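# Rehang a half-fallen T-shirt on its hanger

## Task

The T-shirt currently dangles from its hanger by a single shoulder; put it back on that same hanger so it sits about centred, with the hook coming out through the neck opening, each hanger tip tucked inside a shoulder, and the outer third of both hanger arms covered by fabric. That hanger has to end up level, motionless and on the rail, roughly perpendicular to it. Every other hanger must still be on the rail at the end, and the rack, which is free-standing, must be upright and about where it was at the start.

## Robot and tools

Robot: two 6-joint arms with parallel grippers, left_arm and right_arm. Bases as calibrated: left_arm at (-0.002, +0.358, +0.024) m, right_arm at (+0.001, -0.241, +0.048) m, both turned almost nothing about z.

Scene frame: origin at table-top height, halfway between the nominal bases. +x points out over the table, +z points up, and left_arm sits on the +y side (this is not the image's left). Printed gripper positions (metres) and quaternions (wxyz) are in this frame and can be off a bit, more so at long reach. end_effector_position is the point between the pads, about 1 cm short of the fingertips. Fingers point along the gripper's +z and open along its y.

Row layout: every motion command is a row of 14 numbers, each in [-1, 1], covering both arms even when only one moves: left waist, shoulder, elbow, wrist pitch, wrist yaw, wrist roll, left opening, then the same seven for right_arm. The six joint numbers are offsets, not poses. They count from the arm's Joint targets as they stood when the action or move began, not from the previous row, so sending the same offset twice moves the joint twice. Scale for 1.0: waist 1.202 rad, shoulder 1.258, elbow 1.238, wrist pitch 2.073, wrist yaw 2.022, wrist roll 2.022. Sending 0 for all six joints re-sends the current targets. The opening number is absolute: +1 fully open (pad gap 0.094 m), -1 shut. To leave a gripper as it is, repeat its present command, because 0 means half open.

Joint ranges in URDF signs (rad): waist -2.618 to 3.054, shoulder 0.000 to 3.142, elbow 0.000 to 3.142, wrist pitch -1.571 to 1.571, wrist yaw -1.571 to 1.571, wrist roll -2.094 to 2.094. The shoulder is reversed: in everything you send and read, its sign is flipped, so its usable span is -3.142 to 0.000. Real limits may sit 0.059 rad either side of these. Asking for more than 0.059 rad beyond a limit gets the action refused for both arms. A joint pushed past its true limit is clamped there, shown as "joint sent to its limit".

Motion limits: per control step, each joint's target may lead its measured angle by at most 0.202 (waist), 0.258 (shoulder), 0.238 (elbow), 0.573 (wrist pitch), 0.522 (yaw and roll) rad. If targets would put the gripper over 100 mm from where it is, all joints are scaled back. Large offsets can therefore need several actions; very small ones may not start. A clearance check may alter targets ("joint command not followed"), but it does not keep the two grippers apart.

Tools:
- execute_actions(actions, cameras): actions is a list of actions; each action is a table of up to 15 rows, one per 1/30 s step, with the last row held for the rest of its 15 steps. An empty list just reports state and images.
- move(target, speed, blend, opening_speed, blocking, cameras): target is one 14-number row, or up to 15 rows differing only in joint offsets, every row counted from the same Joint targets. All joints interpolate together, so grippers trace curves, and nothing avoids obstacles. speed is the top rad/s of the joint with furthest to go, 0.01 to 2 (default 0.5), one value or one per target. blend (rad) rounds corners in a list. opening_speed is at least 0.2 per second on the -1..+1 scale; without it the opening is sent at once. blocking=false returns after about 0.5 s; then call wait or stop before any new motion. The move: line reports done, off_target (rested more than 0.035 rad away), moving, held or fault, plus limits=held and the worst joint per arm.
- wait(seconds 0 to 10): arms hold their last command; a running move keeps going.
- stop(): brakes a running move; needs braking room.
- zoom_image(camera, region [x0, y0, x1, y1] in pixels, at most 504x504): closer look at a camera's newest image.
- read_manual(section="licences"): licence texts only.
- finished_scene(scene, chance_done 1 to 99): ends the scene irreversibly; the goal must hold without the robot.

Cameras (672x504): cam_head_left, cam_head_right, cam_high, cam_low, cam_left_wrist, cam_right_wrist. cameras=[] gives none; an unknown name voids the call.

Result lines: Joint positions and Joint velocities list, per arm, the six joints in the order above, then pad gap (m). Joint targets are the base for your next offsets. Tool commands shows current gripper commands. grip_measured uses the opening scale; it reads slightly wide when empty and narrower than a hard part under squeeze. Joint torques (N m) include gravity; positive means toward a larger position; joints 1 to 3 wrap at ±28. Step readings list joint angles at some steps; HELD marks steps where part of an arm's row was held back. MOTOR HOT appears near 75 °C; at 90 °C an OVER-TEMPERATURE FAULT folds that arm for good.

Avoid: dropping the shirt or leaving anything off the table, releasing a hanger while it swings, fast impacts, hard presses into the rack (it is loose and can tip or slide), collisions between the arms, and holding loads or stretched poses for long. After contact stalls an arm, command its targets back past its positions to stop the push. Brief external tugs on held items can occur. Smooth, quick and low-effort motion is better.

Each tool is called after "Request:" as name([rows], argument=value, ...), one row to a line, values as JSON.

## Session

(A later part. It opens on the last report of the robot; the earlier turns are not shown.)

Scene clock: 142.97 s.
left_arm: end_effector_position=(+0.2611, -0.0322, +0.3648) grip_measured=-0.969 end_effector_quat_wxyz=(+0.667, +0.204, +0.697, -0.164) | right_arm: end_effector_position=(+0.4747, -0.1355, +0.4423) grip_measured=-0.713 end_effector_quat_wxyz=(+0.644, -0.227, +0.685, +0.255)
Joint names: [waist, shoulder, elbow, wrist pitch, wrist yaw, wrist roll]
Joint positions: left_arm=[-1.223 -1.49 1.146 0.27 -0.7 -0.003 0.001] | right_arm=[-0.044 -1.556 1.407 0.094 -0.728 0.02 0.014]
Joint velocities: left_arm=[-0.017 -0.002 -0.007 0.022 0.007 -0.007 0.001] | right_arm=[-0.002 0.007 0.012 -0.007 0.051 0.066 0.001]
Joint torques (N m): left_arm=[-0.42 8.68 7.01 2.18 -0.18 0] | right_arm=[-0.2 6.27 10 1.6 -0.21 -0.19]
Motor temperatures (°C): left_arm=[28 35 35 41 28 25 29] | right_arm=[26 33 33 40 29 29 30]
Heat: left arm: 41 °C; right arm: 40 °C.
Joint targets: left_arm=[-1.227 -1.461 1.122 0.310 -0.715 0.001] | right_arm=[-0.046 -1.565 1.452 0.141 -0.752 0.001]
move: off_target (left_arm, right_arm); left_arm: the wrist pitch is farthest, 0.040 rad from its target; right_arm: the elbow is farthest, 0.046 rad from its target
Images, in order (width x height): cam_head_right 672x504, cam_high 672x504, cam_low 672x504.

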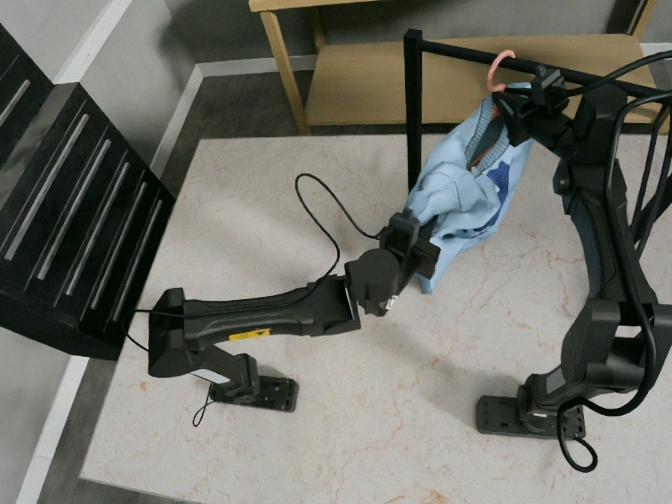

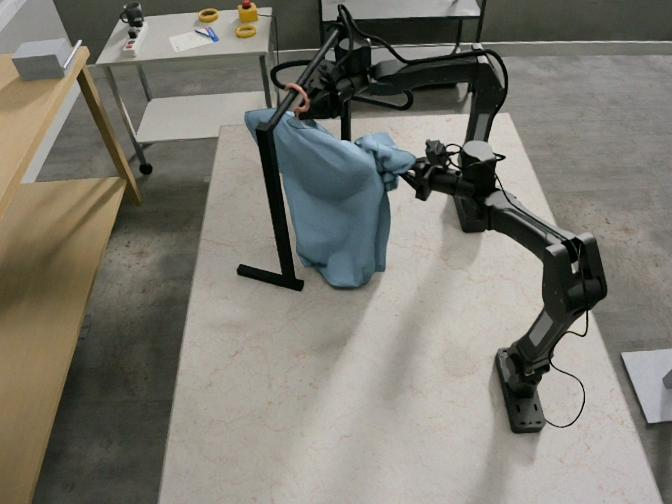

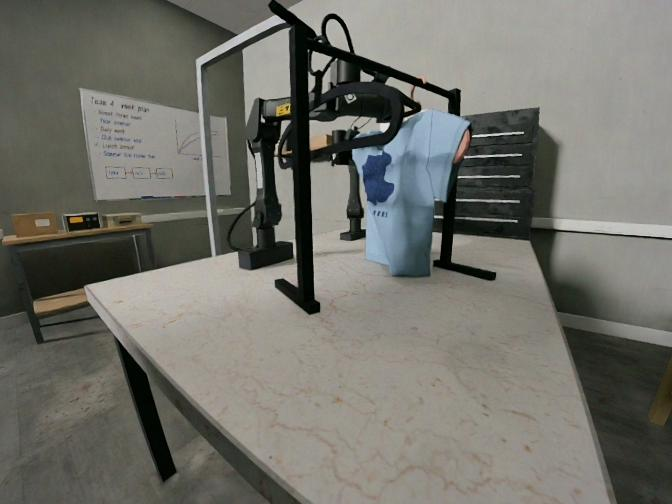

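Request:
move(target=[-0.079,0.0525,-0.1066,0.0345,-0.0465,0,-1,0,0,0,0,0,0,-1], speed=0.15, cameras=["cam_high","cam_low","cam_head_right"])

Request:
zoom_image(camera="cam_head_right", region=[330, 60, 530, 320])

Request:
zoom_image(camera="cam_high", region=[240, 40, 490, 310])

Request:
zoom_image(camera="cam_low", region=[330, 50, 530, 290])

Scene clock: 144.67 s.
left_arm: end_effector_position=(+0.2272, -0.0224, +0.3490) grip_measured=-0.969 end_effector_quat_wxyz=(+0.670, +0.204, +0.694, -0.165) | right_arm: end_effector_position=(+0.4747, -0.1355, +0.4423) grip_measured=-0.713 end_effector_quat_wxyz=(+0.644, -0.227, +0.685, +0.255)
Joint names: [waist, shoulder, elbow, wrist pitch, wrist yaw, wrist roll]
Joint positions: left_arm=[-1.318 -1.424 1.015 0.343 -0.793 -0.003 0.001] | right_arm=[-0.044 -1.556 1.407 0.094 -0.728 0.02 0.014]
Joint velocities: left_arm=[-0.012 0.002 -0.012 0.022 0.007 -0.051 -0.001] | right_arm=[-0.007 0.022 -0.002 -0.081 0.037 0.007 0]
Joint torques (N m): left_arm=[-0.34 7.95 6.75 2.14 -0.18 0.03] | right_arm=[-0.23 6.28 10 1.6 -0.2 -0.19]
Motor temperatures (°C): left_arm=[28 35 35 41 28 25 29] | right_arm=[26 33 33 40 29 29 30]
Heat: left arm: 41 °C; right arm: 40 °C.
Joint targets: left_arm=[-1.322 -1.395 0.990 0.381 -0.809 0.001] | right_arm=[-0.046 -1.565 1.452 0.141 -0.752 0.001]
move: off_target (left_arm, right_arm); left_arm: the wrist pitch is farthest, 0.039 rad from its target; right_arm: the wrist pitch is farthest, 0.047 rad from its target
Images, in order (width x height): cam_head_right 672x504, cam_high 672x504, cam_low 672x504.

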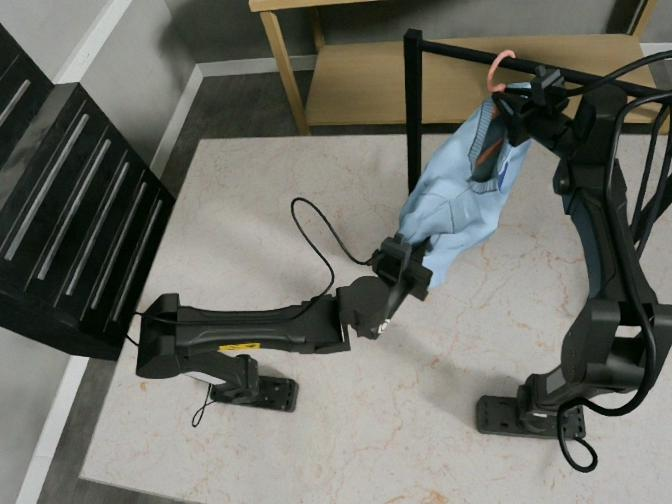

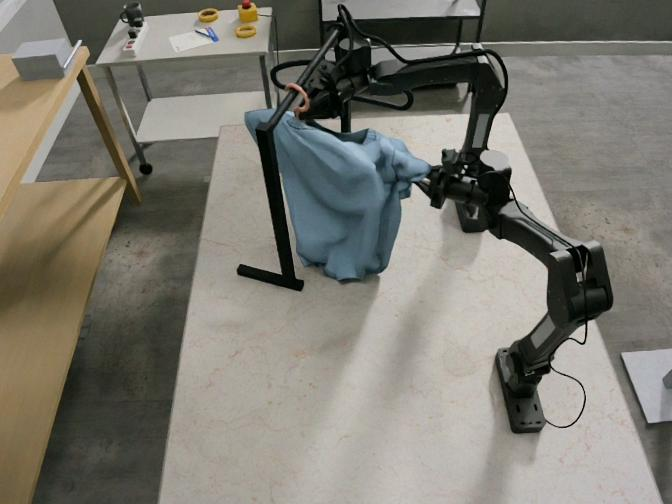

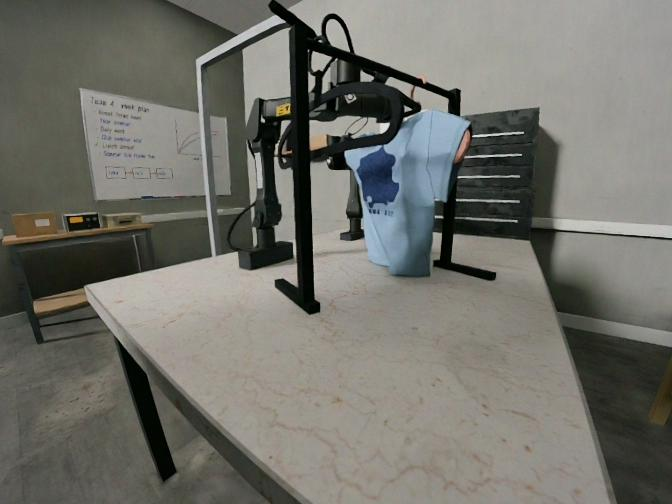

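Scaled by 1.938 from the camera's 672x504 image, which has a finer 960x720 frame.

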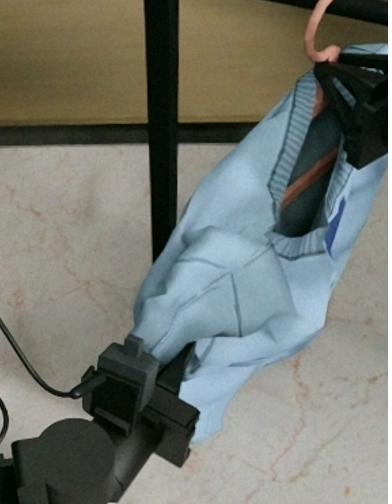

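Scaled by 1.867 from the camera's 672x504 image, which has a finer 960x720 frame.

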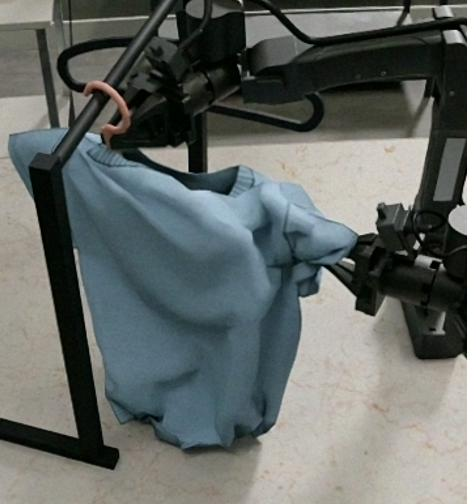

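Scaled by 2.100 from the camera's 672x504 image, which has a finer 960x720 frame.

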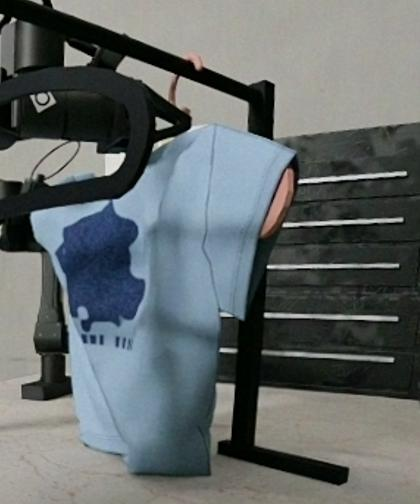

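Request:
move(target=[0,0,0,0,0,0,0.2,0,0,0,0,0,0,-1], opening_speed=1.2, cameras=[])

Request:
move(target=[-0.16,0.17,-0.09,-0.01,-0.095,0,0.5,0,0,0,0,0,0,-1], speed=0.4, cameras=[])

Request:
move(target=[0,0,0,0,0,0,0.5,0.053,0.12,-0.049,-0.042,0.031,0.4,-1], speed=0.5, cameras=["cam_high","cam_low","cam_head_right"])

Request:
zoom_image(camera="cam_head_right", region=[330, 60, 530, 320])

Request:
zoom_image(camera="cam_high", region=[240, 40, 490, 310])

Request:
zoom_image(camera="cam_low", region=[330, 50, 530, 290])

Scene clock: 146.17 s.
left_arm: end_effector_position=(+0.2273, -0.0222, +0.3502) grip_measured=+0.197 end_effector_quat_wxyz=(+0.672, +0.202, +0.693, -0.167) | right_arm: end_effector_position=(+0.4747, -0.1355, +0.4423) grip_measured=-0.712 end_effector_quat_wxyz=(+0.645, -0.230, +0.684, +0.253)
Joint names: [waist, shoulder, elbow, wrist pitch, wrist yaw, wrist roll]
Joint positions: left_arm=[-1.318 -1.424 1.015 0.349 -0.795 -0.003 0.056] | right_arm=[-0.044 -1.556 1.407 0.094 -0.728 0.014 0.014]
Joint velocities: left_arm=[-0.007 0.022 -0.002 0.066 -0.022 -0.007 0] | right_arm=[-0.027 -0.002 -0.002 0.037 0.037 -0.037 -0.001]
Joint torques (N m): left_arm=[-0.35 7.76 6.93 2.06 -0.2 -0.02] | right_arm=[-0.2 6.27 10 1.6 -0.2 -0.13]
Motor temperatures (°C): left_arm=[28 35 35 41 28 25 29] | right_arm=[26 33 33 40 29 29 30]
Heat: left arm: 41 °C; right arm: 40 °C.
Joint targets: left_arm=[-1.322 -1.395 0.990 0.381 -0.809 0.001] | right_arm=[-0.046 -1.565 1.452 0.141 -0.752 0.001]
move: off_target (right_arm); right_arm: the wrist pitch is farthest, 0.047 rad from its target
No camera images: "cameras" was empty.

Scene clock: 147.40 s.
left_arm: end_effector_position=(+0.1678, +0.0247, +0.3865) grip_measured=+0.497 end_effector_quat_wxyz=(+0.689, +0.160, +0.677, -0.203) | right_arm: end_effector_position=(+0.4747, -0.1355, +0.4423) grip_measured=-0.712 end_effector_quat_wxyz=(+0.645, -0.230, +0.684, +0.253)
Joint names: [waist, shoulder, elbow, wrist pitch, wrist yaw, wrist roll]
Joint positions: left_arm=[-1.511 -1.196 0.907 0.349 -0.996 -0.003 0.07] | right_arm=[-0.044 -1.556 1.407 0.094 -0.728 0.014 0.014]
Joint velocities: left_arm=[-0.012 0.002 0.007 -0.022 0.022 -0.037 0.001] | right_arm=[-0.002 -0.012 0.002 0.007 -0.007 0.007 0.001]
Joint torques (N m): left_arm=[-0.4 4.63 6.53 1.71 0.01 -0.02] | right_arm=[-0.23 6.28 10 1.6 -0.2 -0.13]
Motor temperatures (°C): left_arm=[28 35 35 41 28 25 28] | right_arm=[26 32 33 40 29 29 30]
Heat: left arm: 41 °C; right arm: 40 °C.
Joint targets: left_arm=[-1.514 -1.181 0.879 0.360 -1.001 0.001] | right_arm=[-0.046 -1.565 1.452 0.141 -0.752 0.001]
move: off_target (right_arm); right_arm: the wrist pitch is farthest, 0.047 rad from its target
No camera images: "cameras" was empty.

Scene clock: 149.77 s.
left_arm: end_effector_position=(+0.1680, +0.0249, +0.3865) grip_measured=+0.497 end_effector_quat_wxyz=(+0.690, +0.160, +0.677, -0.202) | right_arm: end_effector_position=(+0.4422, -0.1135, +0.4747) grip_measured=-0.714 end_effector_quat_wxyz=(+0.516, +0.019, +0.707, +0.483)
Joint names: [waist, shoulder, elbow, wrist pitch, wrist yaw, wrist roll]
Joint positions: left_arm=[-1.511 -1.196 0.907 0.349 -0.997 -0.003 0.07] | right_arm=[0.012 -1.456 1.399 0.056 -0.7 0.779 0.013]
Joint velocities: left_arm=[0.012 0.007 -0.012 0.007 -0.081 -0.022 0.001] | right_arm=[0.002 0.022 0.012 -0.051 0.022 -0.037 0]
Joint torques (N m): left_arm=[-0.36 4.52 6.32 1.66 -0.08 0.01] | right_arm=[0.4 9.81 6.05 1.16 0.07 0.23]
Motor temperatures (°C): left_arm=[28 35 35 41 28 25 28] | right_arm=[26 33 33 40 29 29 30]
Heat: left arm: 41 °C; right arm: 40 °C.
Joint targets: left_arm=[-1.514 -1.181 0.879 0.360 -1.001 0.001] | right_arm=[0.018 -1.414 1.392 0.054 -0.690 0.809]
move: off_target (right_arm); right_arm: the shoulder is farthest, 0.042 rad from its target
Images, in order (width x height): cam_head_right 672x504, cam_high 672x504, cam_low 672x504.

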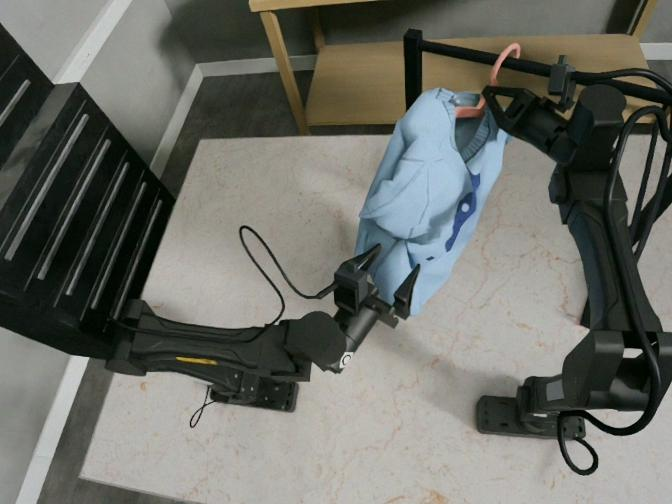

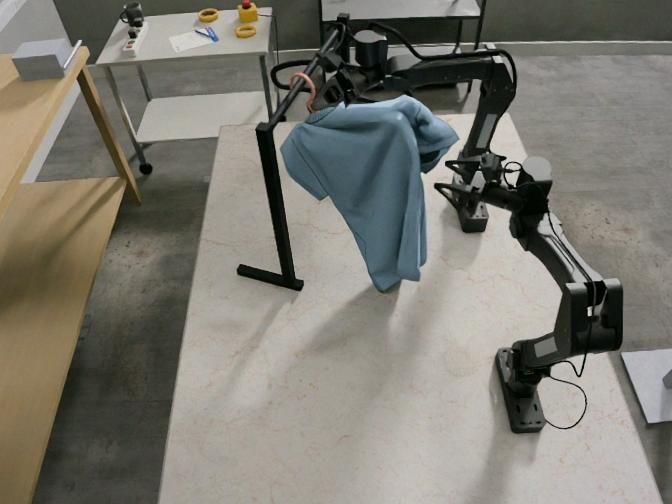

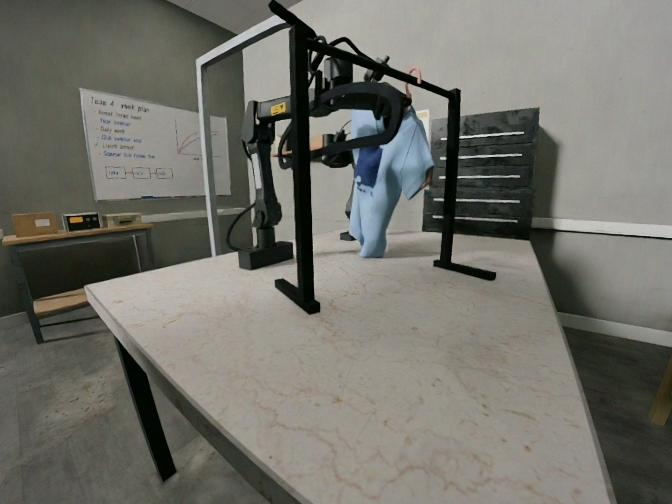

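Scaled by 1.938 from the camera's 672x504 image, which has a finer 960x720 frame.

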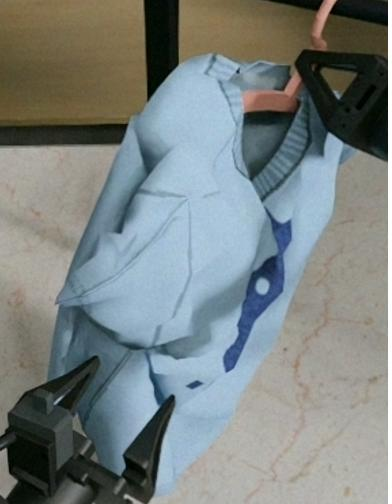

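Scaled by 1.867 from the camera's 672x504 image, which has a finer 960x720 frame.

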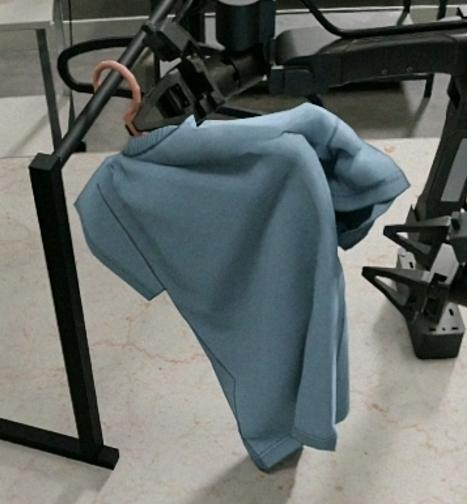

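Scaled by 2.100 from the camera's 672x504 image, which has a finer 960x720 frame.

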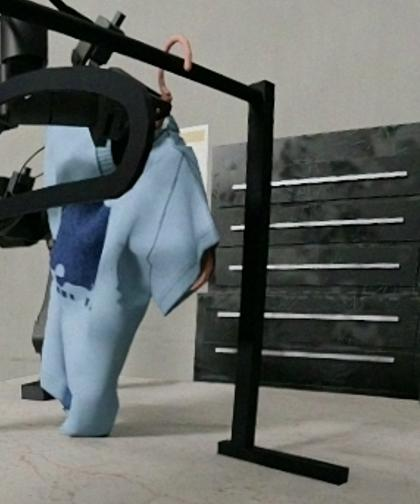

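Request:
execute_actions([
  [[0,0,0,0,0,0,0.5,0,0,0,0,0,-0.1,-1],[0,0,0,0,0,0,0.5,0,0,0,0,0,-0.1,-1],[0,0,0,0,0,0,0.5,0,0,0,0,0,-0.1,-1],[0,0,0,0,0,0,0.5,0,0,0,0,0,0.1,-1],[0,0,0,0,0,0,0.5,0,0,0,0,0,0.1,-1],[0,0,0,0,0,0,0.5,0,0,0,0,0,0.1,-1],[0,0,0,0,0,0,0.5,0,0,0,0,0,-0.1,-1],[0,0,0,0,0,0,0.5,0,0,0,0,0,-0.1,-1],[0,0,0,0,0,0,0.5,0,0,0,0,0,-0.1,-1],[0,0,0,0,0,0,0.5,0,0,0,0,0,0.1,-1],[0,0,0,0,0,0,0.5,0,0,0,0,0,0.1,-1],[0,0,0,0,0,0,0.5,0,0,0,0,0,0.1,-1],[0,0,0,0,0,0,0.5,0,0,0,0,0,0.06,-1]],
], cameras=[])

Request:
move(target=[0,0,0,0,0,0,0.5,-0.053,-0.12,0.052,0.042,-0.031,-0.462,-1], speed=0.5, cameras=["cam_high","cam_low","cam_head_right"])

Request:
zoom_image(camera="cam_head_right", region=[360, 40, 560, 300])

Request:
zoom_image(camera="cam_high", region=[220, 40, 470, 310])

Request:
zoom_image(camera="cam_low", region=[330, 50, 530, 290])

Scene clock: 151.53 s.
left_arm: end_effector_position=(+0.1680, +0.0249, +0.3865) grip_measured=+0.497 end_effector_quat_wxyz=(+0.690, +0.160, +0.677, -0.202) | right_arm: end_effector_position=(+0.4437, -0.1153, +0.4739) grip_measured=-0.715 end_effector_quat_wxyz=(+0.488, +0.068, +0.705, +0.510)
Joint names: [waist, shoulder, elbow, wrist pitch, wrist yaw, wrist roll]
Joint positions: left_arm=[-1.511 -1.196 0.907 0.349 -0.997 -0.003 0.07] | right_arm=[0.012 -1.455 1.399 0.051 -0.687 0.9 0.013]
Joint velocities: left_arm=[0.017 -0.012 0.002 0.007 -0.022 -0.007 -0.001] | right_arm=[-0.007 -0.007 0.002 -0.007 0.007 -0.037 0]
Joint torques (N m): left_arm=[-0.16 4.56 6.24 1.75 -0.04 0] | right_arm=[0.39 9.77 6.08 1.21 0.03 0.26]
Motor temperatures (°C): left_arm=[28 35 35 41 28 25 28] | right_arm=[26 33 33 40 29 29 30]
Heat: left arm: 41 °C; right arm: 40 °C.
Joint targets: left_arm=[-1.514 -1.181 0.879 0.360 -1.001 0.001] | right_arm=[0.018 -1.414 1.392 0.054 -0.690 0.931]
Step readings (joint positions of left_arm | right_arm):
0: [-1.511 -1.196 0.907 0.349 -0.997 -0.003] | [0.012 -1.456 1.399 0.056 -0.700 0.779]
1: [-1.511 -1.196 0.907 0.349 -0.997 -0.003] | [0.012 -1.456 1.399 0.056 -0.700 0.762]
2: [-1.511 -1.196 0.907 0.349 -0.997 -0.003] | [0.012 -1.456 1.399 0.056 -0.697 0.732]
4: [-1.511 -1.196 0.907 0.349 -0.997 -0.003] | [0.012 -1.456 1.399 0.053 -0.688 0.721]
8: [-1.511 -1.196 0.907 0.349 -0.997 -0.003] | [0.012 -1.456 1.399 0.053 -0.694 0.778]
15: [-1.511 -1.196 0.907 0.349 -0.997 -0.003] | [0.012 -1.455 1.399 0.051 -0.687 0.870]
No camera images: "cameras" was empty.

Scene clock: 154.17 s.
left_arm: end_effector_position=(+0.1680, +0.0249, +0.3865) grip_measured=+0.497 end_effector_quat_wxyz=(+0.690, +0.160, +0.677, -0.202) | right_arm: end_effector_position=(+0.4745, -0.1347, +0.4424) grip_measured=-0.713 end_effector_quat_wxyz=(+0.644, -0.232, +0.683, +0.254)
Joint names: [waist, shoulder, elbow, wrist pitch, wrist yaw, wrist roll]
Joint positions: left_arm=[-1.511 -1.196 0.907 0.349 -0.997 -0.003 0.07] | right_arm=[-0.043 -1.557 1.409 0.093 -0.733 0.011 0.013]
Joint velocities: left_arm=[0.022 0.007 0.007 -0.037 -0.007 -0.007 -0.001] | right_arm=[-0.022 -0.002 -0.007 -0.051 -0.007 0.007 0]
Joint torques (N m): left_arm=[-0.36 4.63 6.43 1.69 -0.05 0] | right_arm=[-0.18 6.41 10.09 1.61 -0.16 -0.12]
Motor temperatures (°C): left_arm=[28 35 35 41 28 25 28] | right_arm=[26 32 33 40 29 29 30]
Heat: left arm: 41 °C; right arm: 40 °C.
Joint targets: left_arm=[-1.514 -1.181 0.879 0.360 -1.001 0.001] | right_arm=[-0.046 -1.565 1.456 0.141 -0.752 -0.003]
move: off_target (right_arm); right_arm: the elbow is farthest, 0.048 rad from its target
Images, in order (width x height): cam_head_right 672x504, cam_high 672x504, cam_low 672x504.

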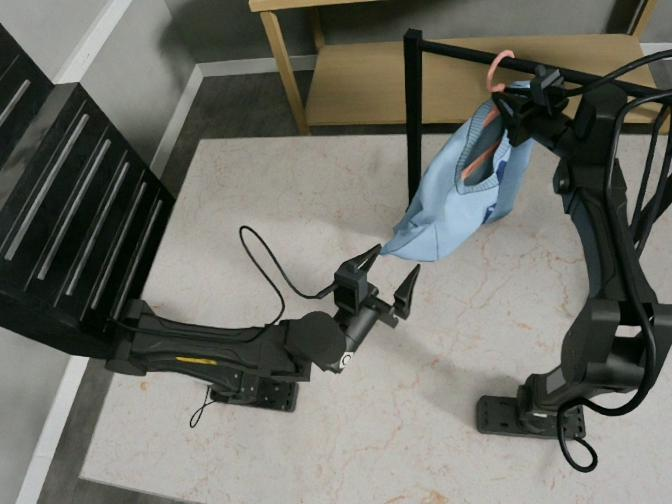

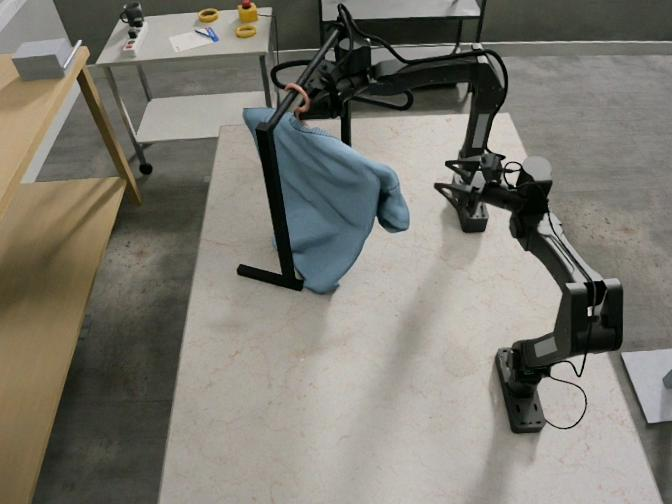

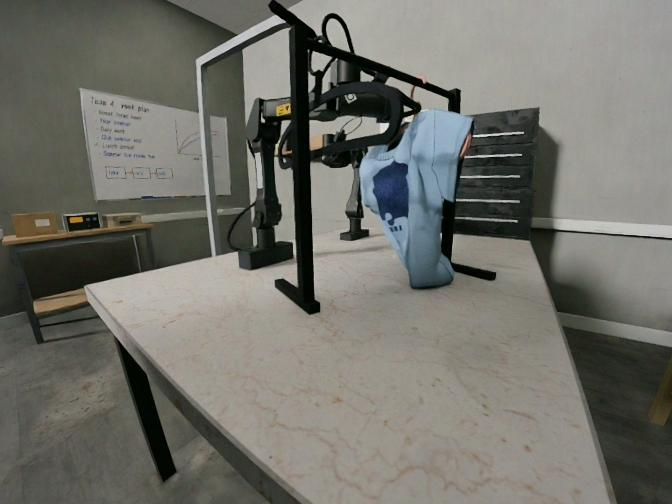

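Scaled by 1.938 from the camera's 672x504 image, which has a finer 960x720 frame.

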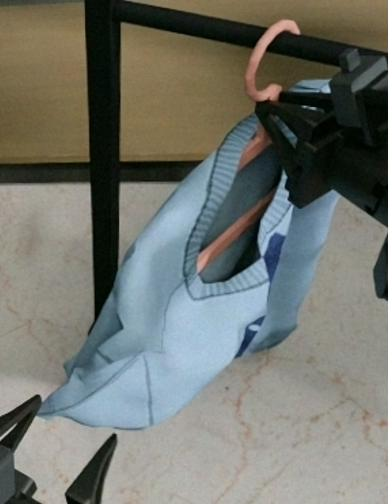

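Scaled by 1.867 from the camera's 672x504 image, which has a finer 960x720 frame.

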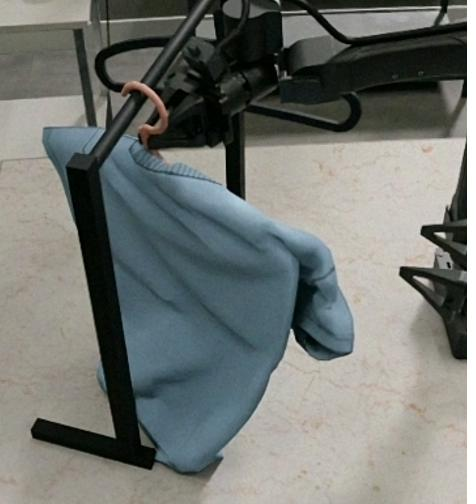

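Scaled by 2.100 from the camera's 672x504 image, which has a finer 960x720 frame.

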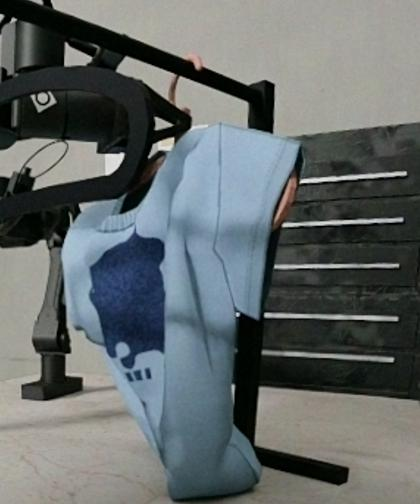

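Request:
execute_actions(actions=[], cameras=["cam_head_right","cam_low"])

Request:
zoom_image(camera="cam_head_right", region=[360, 20, 620, 280])

Request:
zoom_image(camera="cam_low", region=[310, 50, 570, 290])

Scene clock: 154.77 s.
left_arm: end_effector_position=(+0.1680, +0.0249, +0.3865) grip_measured=+0.497 end_effector_quat_wxyz=(+0.690, +0.160, +0.677, -0.202) | right_arm: end_effector_position=(+0.4745, -0.1347, +0.4424) grip_measured=-0.713 end_effector_quat_wxyz=(+0.644, -0.233, +0.683, +0.253)
Joint names: [waist, shoulder, elbow, wrist pitch, wrist yaw, wrist roll]
Joint positions: left_arm=[-1.511 -1.196 0.907 0.349 -0.997 -0.003 0.07] | right_arm=[-0.043 -1.557 1.409 0.093 -0.733 0.009 0.013]
Joint velocities: left_arm=[0.002 0.007 0.002 -0.037 0.095 -0.022 0] | right_arm=[-0.012 -0.007 -0.002 0.037 -0.007 0.007 -0.001]
Joint torques (N m): left_arm=[-0.17 4.75 6.3 1.71 -0.05 -0.04] | right_arm=[-0.17 6.41 10.09 1.61 -0.16 -0.13]
Motor temperatures (°C): left_arm=[28 35 35 41 28 25 28] | right_arm=[26 32 33 40 29 29 30]
Heat: left arm: 41 °C; right arm: 40 °C.
Joint targets: left_arm=[-1.514 -1.181 0.879 0.360 -1.001 0.001] | right_arm=[-0.046 -1.565 1.456 0.141 -0.752 -0.003]
Tool commands: left_gripper/opening=+0.5 right_gripper/opening=-1.0
Images, in order (width x height): cam_head_right 672x504, cam_low 672x504.

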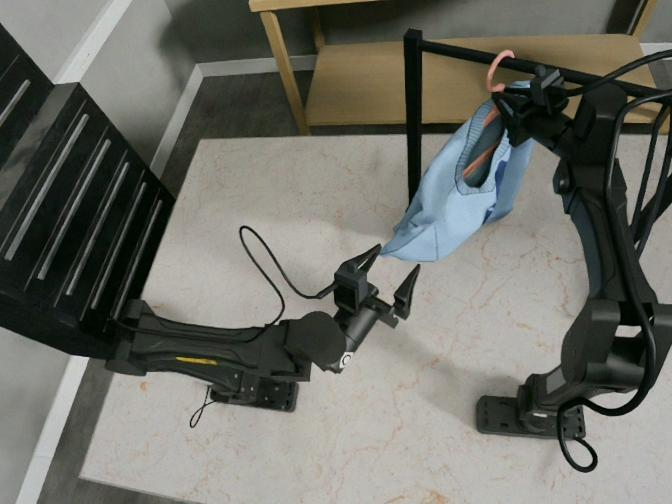

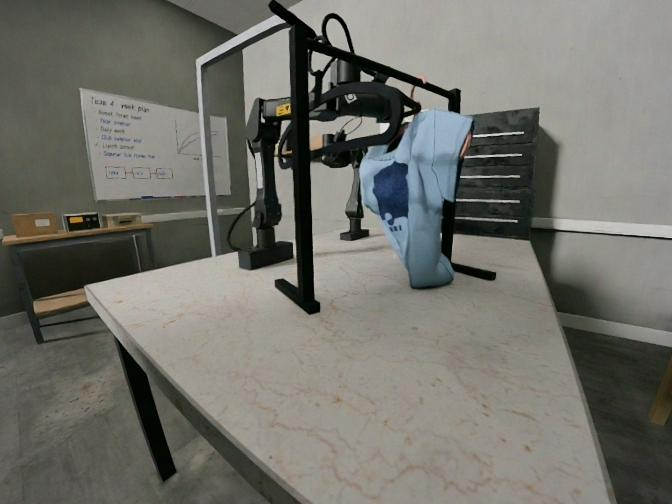

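Scaled by 1.938 from the camera's 672x504 image, which has a finer 960x720 frame.

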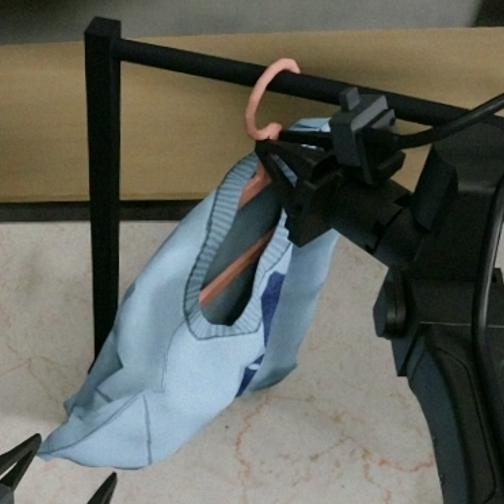

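Scaled by 1.938 from the camera's 672x504 image, which has a finer 960x720 frame.

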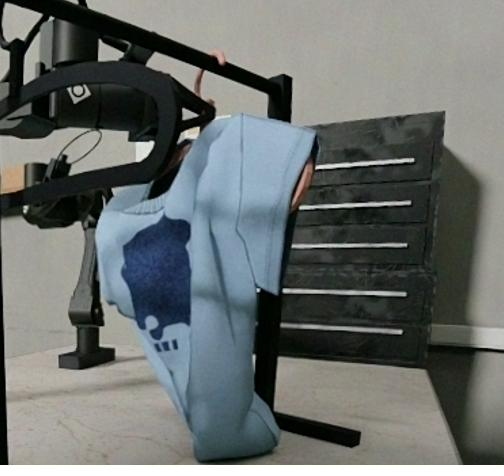

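Request:
move(target=[0,0,0,0,0,0,0.5,0.053,0.12,-0.049,-0.042,0.031,0.4,-1], speed=0.5, cameras=[])

Request:
execute_actions([
  [[0,0,0,0,0,0,0.5,0,0,0,0,0,-0.1,-1],[0,0,0,0,0,0,0.5,0,0,0,0,0,-0.1,-1],[0,0,0,0,0,0,0.5,0,0,0,0,0,-0.1,-1],[0,0,0,0,0,0,0.5,0,0,0,0,0,0.1,-1],[0,0,0,0,0,0,0.5,0,0,0,0,0,0.1,-1],[0,0,0,0,0,0,0.5,0,0,0,0,0,0.1,-1],[0,0,0,0,0,0,0.5,0,0,0,0,0,-0.1,-1],[0,0,0,0,0,0,0.5,0,0,0,0,0,-0.1,-1],[0,0,0,0,0,0,0.5,0,0,0,0,0,-0.1,-1],[0,0,0,0,0,0,0.5,0,0,0,0,0,0.1,-1],[0,0,0,0,0,0,0.5,0,0,0,0,0,0.1,-1],[0,0,0,0,0,0,0.5,0,0,0,0,0,0.1,-1],[0,0,0,0,0,0,0.5,0,0,0,0,0,0,-1]],
], cameras=["cam_head_right"])

Request:
zoom_image(camera="cam_head_right", region=[360, 20, 620, 280])

Scene clock: 157.53 s.
left_arm: end_effector_position=(+0.1680, +0.0249, +0.3865) grip_measured=+0.497 end_effector_quat_wxyz=(+0.690, +0.160, +0.677, -0.202) | right_arm: end_effector_position=(+0.4423, -0.1135, +0.4759) grip_measured=-0.714 end_effector_quat_wxyz=(+0.518, +0.017, +0.706, +0.482)
Joint names: [waist, shoulder, elbow, wrist pitch, wrist yaw, wrist roll]
Joint positions: left_arm=[-1.511 -1.196 0.907 0.349 -0.997 -0.003 0.07] | right_arm=[0.013 -1.456 1.402 0.056 -0.699 0.775 0.013]
Joint velocities: left_arm=[0.002 0.007 -0.012 -0.066 -0.051 0.066 0] | right_arm=[-0.017 0.007 0.007 0.095 -0.037 0.007 -0.001]
Joint torques (N m): left_arm=[-0.29 4.66 6.57 1.7 -0.06 0] | right_arm=[0.38 9.85 6.11 1.16 0.08 0.24]
Motor temperatures (°C): left_arm=[28 35 35 42 28 25 28] | right_arm=[26 33 33 40 29 29 31]
Heat: left arm: 42 °C; right arm: 40 °C.
Joint targets: left_arm=[-1.514 -1.181 0.879 0.360 -1.001 0.001] | right_arm=[0.018 -1.414 1.395 0.054 -0.690 0.805]
move: off_target (right_arm); right_arm: the shoulder is farthest, 0.042 rad from its target
No camera images: "cameras" was empty.

Scene clock: 158.87 s.
left_arm: end_effector_position=(+0.1680, +0.0249, +0.3865) grip_measured=+0.497 end_effector_quat_wxyz=(+0.690, +0.160, +0.677, -0.202) | right_arm: end_effector_position=(+0.4436, -0.1152, +0.4751) grip_measured=-0.715 end_effector_quat_wxyz=(+0.514, +0.030, +0.707, +0.484)
Joint names: [waist, shoulder, elbow, wrist pitch, wrist yaw, wrist roll]
Joint positions: left_arm=[-1.511 -1.196 0.907 0.349 -0.997 -0.003 0.07] | right_arm=[0.013 -1.456 1.402 0.051 -0.687 0.796 0.013]
Joint velocities: left_arm=[-0.002 0.002 -0.002 0.037 0.022 -0.022 -0.001] | right_arm=[-0.007 0.007 -0.007 0.007 -0.037 -0.139 -0.001]
Joint torques (N m): left_arm=[-0.25 4.49 6.32 1.71 -0.11 0.01] | right_arm=[0.38 9.83 6.12 1.21 0.02 0.03]
Motor temperatures (°C): left_arm=[28 35 35 42 28 25 28] | right_arm=[26 33 33 40 29 29 31]
Heat: left arm: 42 °C; right arm: 40 °C.
Joint targets: left_arm=[-1.514 -1.181 0.879 0.360 -1.001 0.001] | right_arm=[0.018 -1.414 1.395 0.054 -0.690 0.805]
Step readings (joint positions of left_arm | right_arm):
0: [-1.511 -1.196 0.907 0.349 -0.997 -0.003] | [0.013 -1.456 1.402 0.056 -0.699 0.775]
1: [-1.511 -1.196 0.907 0.349 -0.997 -0.003] | [0.013 -1.456 1.402 0.054 -0.699 0.753]
2: [-1.511 -1.196 0.907 0.349 -0.997 -0.003] | [0.013 -1.456 1.402 0.054 -0.694 0.722]
4: [-1.511 -1.196 0.907 0.349 -0.997 -0.003] | [0.013 -1.456 1.402 0.053 -0.687 0.727]
8: [-1.511 -1.196 0.907 0.349 -0.997 -0.003] | [0.013 -1.456 1.402 0.051 -0.691 0.773]
15: [-1.511 -1.196 0.907 0.349 -0.997 -0.003] | [0.013 -1.456 1.402 0.051 -0.688 0.830]
Images, in order (width x height): cam_head_right 672x504.

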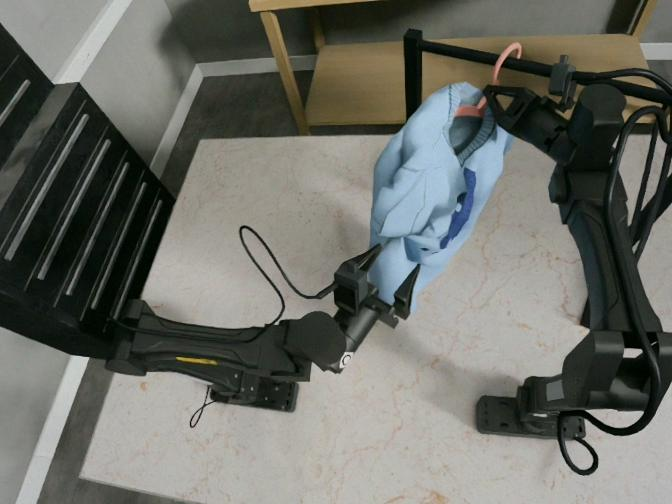

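Scaled by 1.938 from the camera's 672x504 image, which has a finer 960x720 frame.

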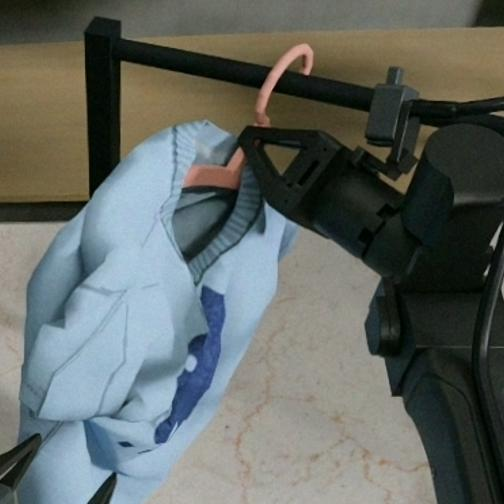

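Request:
execute_actions([
  [[0,0,0,0,0,0,0.5,0,0,0,0,0,-0.1,-1],[0,0,0,0,0,0,0.5,0,0,0,0,0,-0.1,-1],[0,0,0,0,0,0,0.5,0,0,0,0,0,-0.1,-1],[0,0,0,0,0,0,0.5,0,0,0,0,0,0.1,-1],[0,0,0,0,0,0,0.5,0,0,0,0,0,0.1,-1],[0,0,0,0,0,0,0.5,0,0,0,0,0,0.1,-1],[0,0,0,0,0,0,0.5,0,0,0,0,0,-0.1,-1],[0,0,0,0,0,0,0.5,0,0,0,0,0,-0.1,-1],[0,0,0,0,0,0,0.5,0,0,0,0,0,-0.1,-1],[0,0,0,0,0,0,0.5,0,0,0,0,0,0.1,-1],[0,0,0,0,0,0,0.5,0,0,0,0,0,0.1,-1],[0,0,0,0,0,0,0.5,0,0,0,0,0,0.1,-1],[0,0,0,0,0,0,0.5,0,0,0,0,0,0,-1]],
], cameras=[])

Request:
move(target=[0,0,0,0,0,0,0.5,-0.053,-0.12,0.049,0.042,-0.031,-0.4,-1], speed=0.5, cameras=["cam_head_right","cam_low","cam_high"])

Request:
zoom_image(camera="cam_head_right", region=[360, 20, 620, 280])

Request:
zoom_image(camera="cam_low", region=[310, 50, 570, 290])

Request:
zoom_image(camera="cam_high", region=[190, 20, 450, 260])

Scene clock: 161.27 s.
left_arm: end_effector_position=(+0.1680, +0.0249, +0.3865) grip_measured=+0.497 end_effector_quat_wxyz=(+0.690, +0.160, +0.677, -0.202) | right_arm: end_effector_position=(+0.4438, -0.1154, +0.4748) grip_measured=-0.715 end_effector_quat_wxyz=(+0.514, +0.031, +0.708, +0.484)
Joint names: [waist, shoulder, elbow, wrist pitch, wrist yaw, wrist roll]
Joint positions: left_arm=[-1.511 -1.196 0.907 0.349 -0.997 -0.003 0.07] | right_arm=[0.013 -1.456 1.402 0.05 -0.685 0.796 0.013]
Joint velocities: left_arm=[0.017 0.002 -0.017 0.037 -0.022 -0.007 0.001] | right_arm=[-0.007 0.007 -0.002 0.007 0.037 -0.022 0]
Joint torques (N m): left_arm=[-0.24 4.66 6.53 1.71 -0.09 -0.03] | right_arm=[0.36 9.84 6.12 1.21 0.01 0.03]
Motor temperatures (°C): left_arm=[28 35 35 42 28 25 28] | right_arm=[26 33 33 40 29 29 31]
Heat: left arm: 42 °C; right arm: 40 °C.
Joint targets: left_arm=[-1.514 -1.181 0.879 0.360 -1.001 0.001] | right_arm=[0.018 -1.414 1.395 0.054 -0.690 0.805]
Step readings (joint positions of left_arm | right_arm):
0: [-1.511 -1.196 0.907 0.349 -0.997 -0.003] | [0.013 -1.456 1.402 0.051 -0.687 0.796]
1: [-1.511 -1.196 0.907 0.349 -0.997 -0.003] | [0.013 -1.456 1.402 0.051 -0.687 0.770]
2: [-1.511 -1.196 0.907 0.349 -0.997 -0.003] | [0.013 -1.456 1.402 0.051 -0.690 0.738]
4: [-1.511 -1.196 0.907 0.349 -0.997 -0.003] | [0.013 -1.456 1.402 0.051 -0.685 0.730]
8: [-1.511 -1.196 0.907 0.349 -0.997 -0.003] | [0.013 -1.456 1.402 0.050 -0.693 0.776]
15: [-1.511 -1.196 0.907 0.349 -0.997 -0.003] | [0.013 -1.456 1.402 0.050 -0.685 0.825]
No camera images: "cameras" was empty.

Scene clock: 163.53 s.
left_arm: end_effector_position=(+0.1680, +0.0249, +0.3865) grip_measured=+0.497 end_effector_quat_wxyz=(+0.690, +0.160, +0.677, -0.202) | right_arm: end_effector_position=(+0.4739, -0.1337, +0.4426) grip_measured=-0.713 end_effector_quat_wxyz=(+0.644, -0.234, +0.683, +0.255)
Joint names: [waist, shoulder, elbow, wrist pitch, wrist yaw, wrist roll]
Joint positions: left_arm=[-1.511 -1.196 0.907 0.349 -0.997 -0.003 0.07] | right_arm=[-0.042 -1.557 1.409 0.093 -0.736 0.011 0.013]
Joint velocities: left_arm=[0.017 -0.007 -0.002 0.066 -0.022 0.007 0.001] | right_arm=[0.002 0.002 -0.002 -0.007 -0.095 0.022 0.001]
Joint torques (N m): left_arm=[-0.17 4.6 6.42 1.68 -0.07 0] | right_arm=[-0.31 6.39 10.06 1.61 -0.13 -0.14]
Motor temperatures (°C): left_arm=[28 35 35 42 28 25 28] | right_arm=[26 33 33 40 29 29 31]
Heat: left arm: 42 °C; right arm: 40 °C.
Joint targets: left_arm=[-1.514 -1.181 0.879 0.360 -1.001 0.001] | right_arm=[-0.046 -1.565 1.456 0.141 -0.752 -0.003]
move: off_target (right_arm); right_arm: the wrist pitch is farthest, 0.048 rad from its target
Images, in order (width x height): cam_head_right 672x504, cam_high 672x504, cam_low 672x504.

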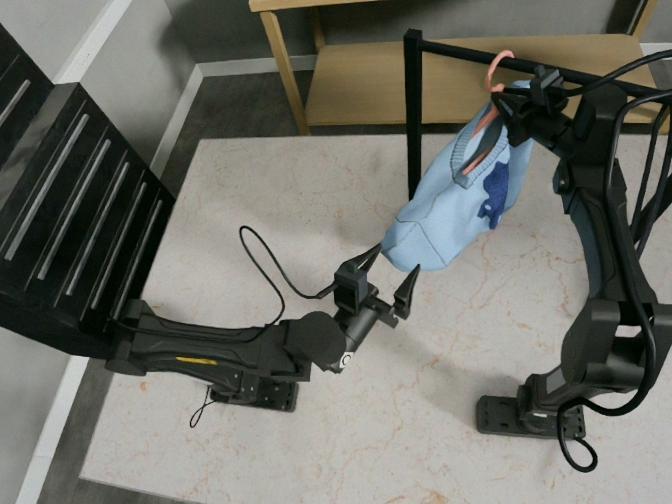

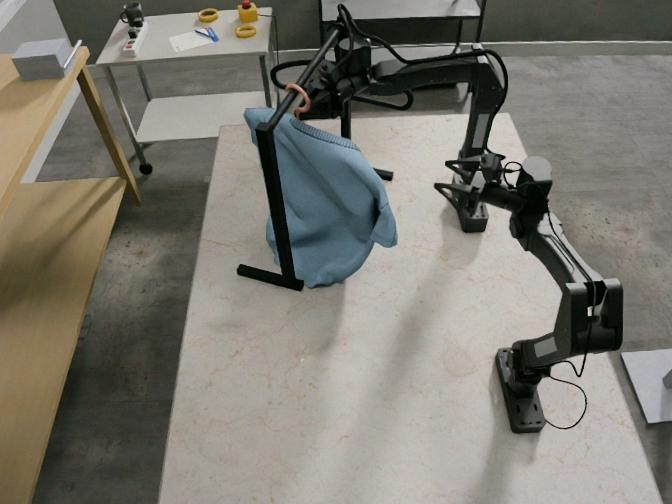

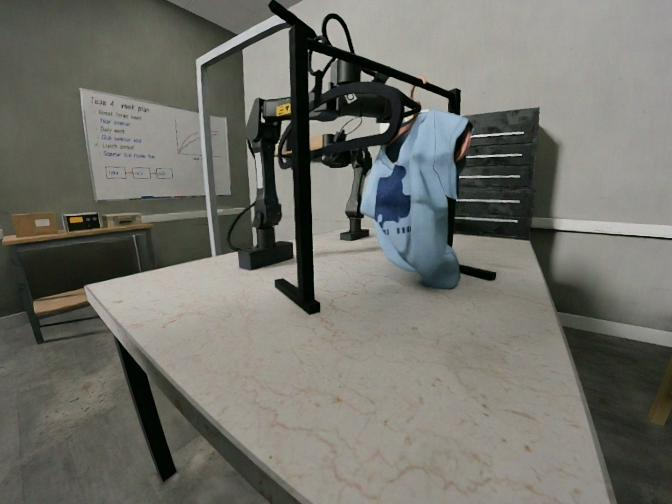

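Scaled by 1.938 from the camera's 672x504 image, which has a finer 960x720 frame.

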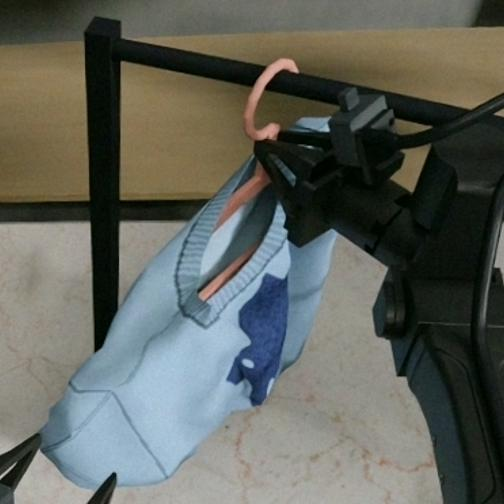

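Scaled by 1.938 from the camera's 672x504 image, which has a finer 960x720 frame.

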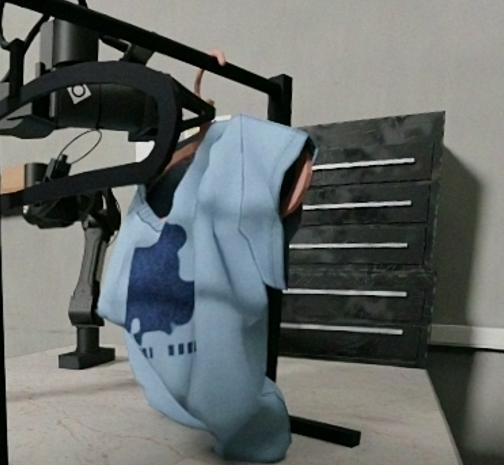

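Scaled by 1.938 from the camera's 672x504 image, which has a finer 960x720 frame.

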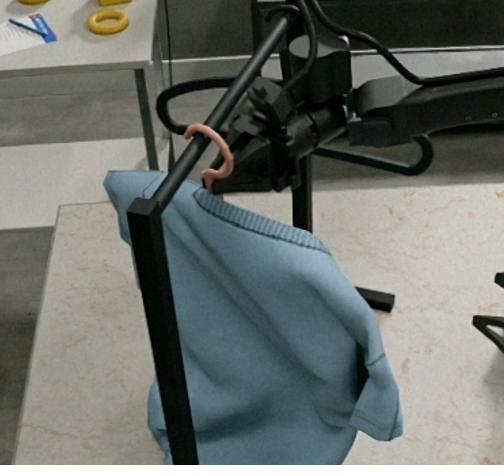

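Request:
move(target=[0,0,0,0,0,0,0.5,0.07,0.165,-0.064,-0.055,0.04,0.52,-1], speed=0.6, cameras=[])

Request:
execute_actions([
  [[0,0,0,0,0,0,0.5,0,0,0,0,0,-0.16,-1],[0,0,0,0,0,0,0.5,0,0,0,0,0,-0.16,-1],[0,0,0,0,0,0,0.5,0,0,0,0,0,-0.16,-1],[0,0,0,0,0,0,0.5,0,0,0,0,0,0.1,-1],[0,0,0,0,0,0,0.5,0,0,0,0,0,0.1,-1],[0,0,0,0,0,0,0.5,0,0,0,0,0,0.1,-1],[0,0,0,0,0,0,0.5,0,0,0,0,0,-0.16,-1],[0,0,0,0,0,0,0.5,0,0,0,0,0,-0.16,-1],[0,0,0,0,0,0,0.5,0,0,0,0,0,-0.16,-1],[0,0,0,0,0,0,0.5,0,0,0,0,0,0.1,-1],[0,0,0,0,0,0,0.5,0,0,0,0,0,0.1,-1],[0,0,0,0,0,0,0.5,0,0,0,0,0,0.1,-1],[0,0,0,0,0,0,0.5,0,0,0,0,0,0,-1]],
  [[0,0,0,0,0,0,0.5,0,0,0,0,0,-0.16,-1],[0,0,0,0,0,0,0.5,0,0,0,0,0,-0.16,-1],[0,0,0,0,0,0,0.5,0,0,0,0,0,-0.16,-1],[0,0,0,0,0,0,0.5,0,0,0,0,0,0.1,-1],[0,0,0,0,0,0,0.5,0,0,0,0,0,0.1,-1],[0,0,0,0,0,0,0.5,0,0,0,0,0,0.1,-1],[0,0,0,0,0,0,0.5,0,0,0,0,0,-0.16,-1],[0,0,0,0,0,0,0.5,0,0,0,0,0,-0.16,-1],[0,0,0,0,0,0,0.5,0,0,0,0,0,-0.16,-1],[0,0,0,0,0,0,0.5,0,0,0,0,0,0.1,-1],[0,0,0,0,0,0,0.5,0,0,0,0,0,0.1,-1],[0,0,0,0,0,0,0.5,0,0,0,0,0,0.1,-1],[0,0,0,0,0,0,0.5,0,0,0,0,0,0,-1]],
], cameras=["cam_head_right"])

Request:
zoom_image(camera="cam_head_right", region=[360, 20, 620, 280])

Scene clock: 166.90 s.
left_arm: end_effector_position=(+0.1680, +0.0249, +0.3865) grip_measured=+0.497 end_effector_quat_wxyz=(+0.690, +0.160, +0.677, -0.202) | right_arm: end_effector_position=(+0.4329, -0.1151, +0.4808) grip_measured=-0.715 end_effector_quat_wxyz=(+0.465, +0.118, +0.697, +0.532)
Joint names: [waist, shoulder, elbow, wrist pitch, wrist yaw, wrist roll]
Joint positions: left_arm=[-1.511 -1.196 0.907 0.349 -0.997 -0.003 0.07] | right_arm=[0.027 -1.409 1.382 0.027 -0.645 1.02 0.013]
Joint velocities: left_arm=[-0.007 0.007 -0.007 0.022 0.037 -0.066 -0.001] | right_arm=[-0.017 -0.022 -0.007 0.051 -0.022 -0.022 0]
Joint torques (N m): left_arm=[-0.21 4.7 6.43 1.64 -0.13 0] | right_arm=[0.84 10.26 6.17 1.21 -0.21 0.2]
Motor temperatures (°C): left_arm=[28 35 34 42 28 25 28] | right_arm=[26 33 33 40 29 29 31]
Heat: left arm: 42 °C; right arm: 40 °C.
Joint targets: left_arm=[-1.514 -1.181 0.879 0.360 -1.001 0.001] | right_arm=[0.038 -1.357 1.377 0.027 -0.671 1.048]
move: off_target (right_arm); right_arm: the shoulder is farthest, 0.051 rad from its target
No camera images: "cameras" was empty.

Scene clock: 168.27 s.
left_arm: end_effector_position=(+0.1680, +0.0249, +0.3865) grip_measured=+0.497 end_effector_quat_wxyz=(+0.690, +0.160, +0.677, -0.202) | right_arm: end_effector_position=(+0.4315, -0.1153, +0.4764) grip_measured=-0.716 end_effector_quat_wxyz=(+0.454, +0.134, +0.700, +0.535)
Joint names: [waist, shoulder, elbow, wrist pitch, wrist yaw, wrist roll]
Joint positions: left_arm=[-1.511 -1.196 0.907 0.349 -0.997 -0.003 0.07] | right_arm=[0.03 -1.401 1.376 0.005 -0.636 1.045 0.013]
Joint velocities: left_arm=[0.012 -0.007 -0.017 -0.022 0.051 -0.022 0] | right_arm=[-0.002 -0.012 0.002 -0.037 -0.022 -0.022 0]
Joint torques (N m): left_arm=[-0.23 4.62 6.26 1.74 -0.06 -0.01] | right_arm=[0.66 9.44 6.64 1.4 -0.32 -0.03]
Motor temperatures (°C): left_arm=[28 35 34 42 28 25 28] | right_arm=[26 33 33 40 29 29 31]
Heat: left arm: 42 °C; right arm: 40 °C.
Joint targets: left_arm=[-1.514 -1.181 0.879 0.360 -1.001 0.001] | right_arm=[0.038 -1.357 1.377 0.027 -0.671 1.048]
Step readings (joint positions of left_arm | right_arm):
0: [-1.511 -1.196 0.907 0.349 -0.997 -0.003] | [0.027 -1.409 1.382 0.027 -0.645 1.020]
1: [-1.511 -1.196 0.907 0.349 -0.997 -0.003] | [0.027 -1.409 1.382 0.025 -0.645 0.991]
2: [-1.511 -1.196 0.907 0.349 -0.997 -0.003] | [0.027 -1.409 1.382 0.021 -0.644 0.940]
4: [-1.511 -1.196 0.907 0.349 -0.997 -0.003] | [0.027 -1.409 1.377 0.013 -0.638 0.928]
8: [-1.511 -1.196 0.907 0.349 -0.997 -0.003] | [0.030 -1.406 1.376 0.011 -0.644 0.966]
15: [-1.511 -1.196 0.907 0.349 -0.997 -0.003] | [0.030 -1.404 1.376 0.011 -0.641 1.054]
16: [-1.511 -1.196 0.907 0.349 -0.997 -0.003] | [0.030 -1.403 1.376 0.011 -0.641 1.017]
17: [-1.511 -1.196 0.907 0.349 -0.997 -0.003] | [0.030 -1.403 1.376 0.011 -0.639 0.960]
19: [-1.511 -1.196 0.907 0.349 -0.997 -0.003] | [0.030 -1.403 1.376 0.005 -0.636 0.923]
23: [-1.511 -1.196 0.907 0.349 -0.997 -0.003] | [0.031 -1.402 1.376 0.005 -0.638 0.965]
30: [-1.511 -1.196 0.907 0.349 -0.997 -0.003] | [0.030 -1.401 1.376 0.005 -0.636 1.052]
Images, in order (width x height): cam_head_right 672x504.

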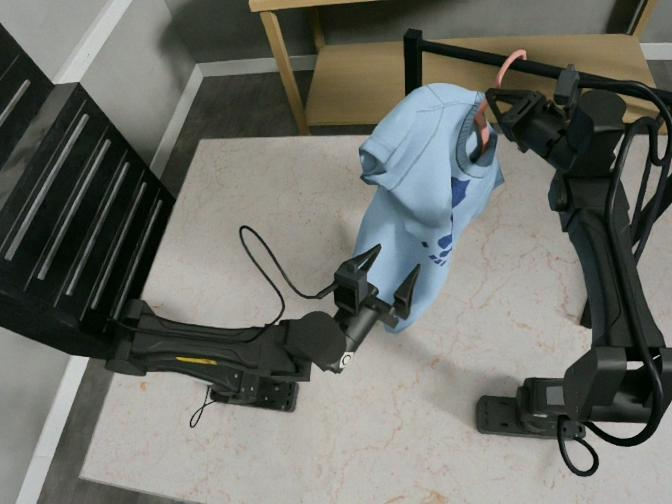

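Scaled by 1.938 from the camera's 672x504 image, which has a finer 960x720 frame.

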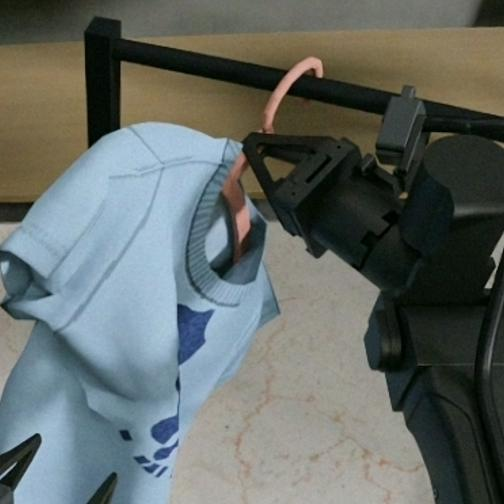

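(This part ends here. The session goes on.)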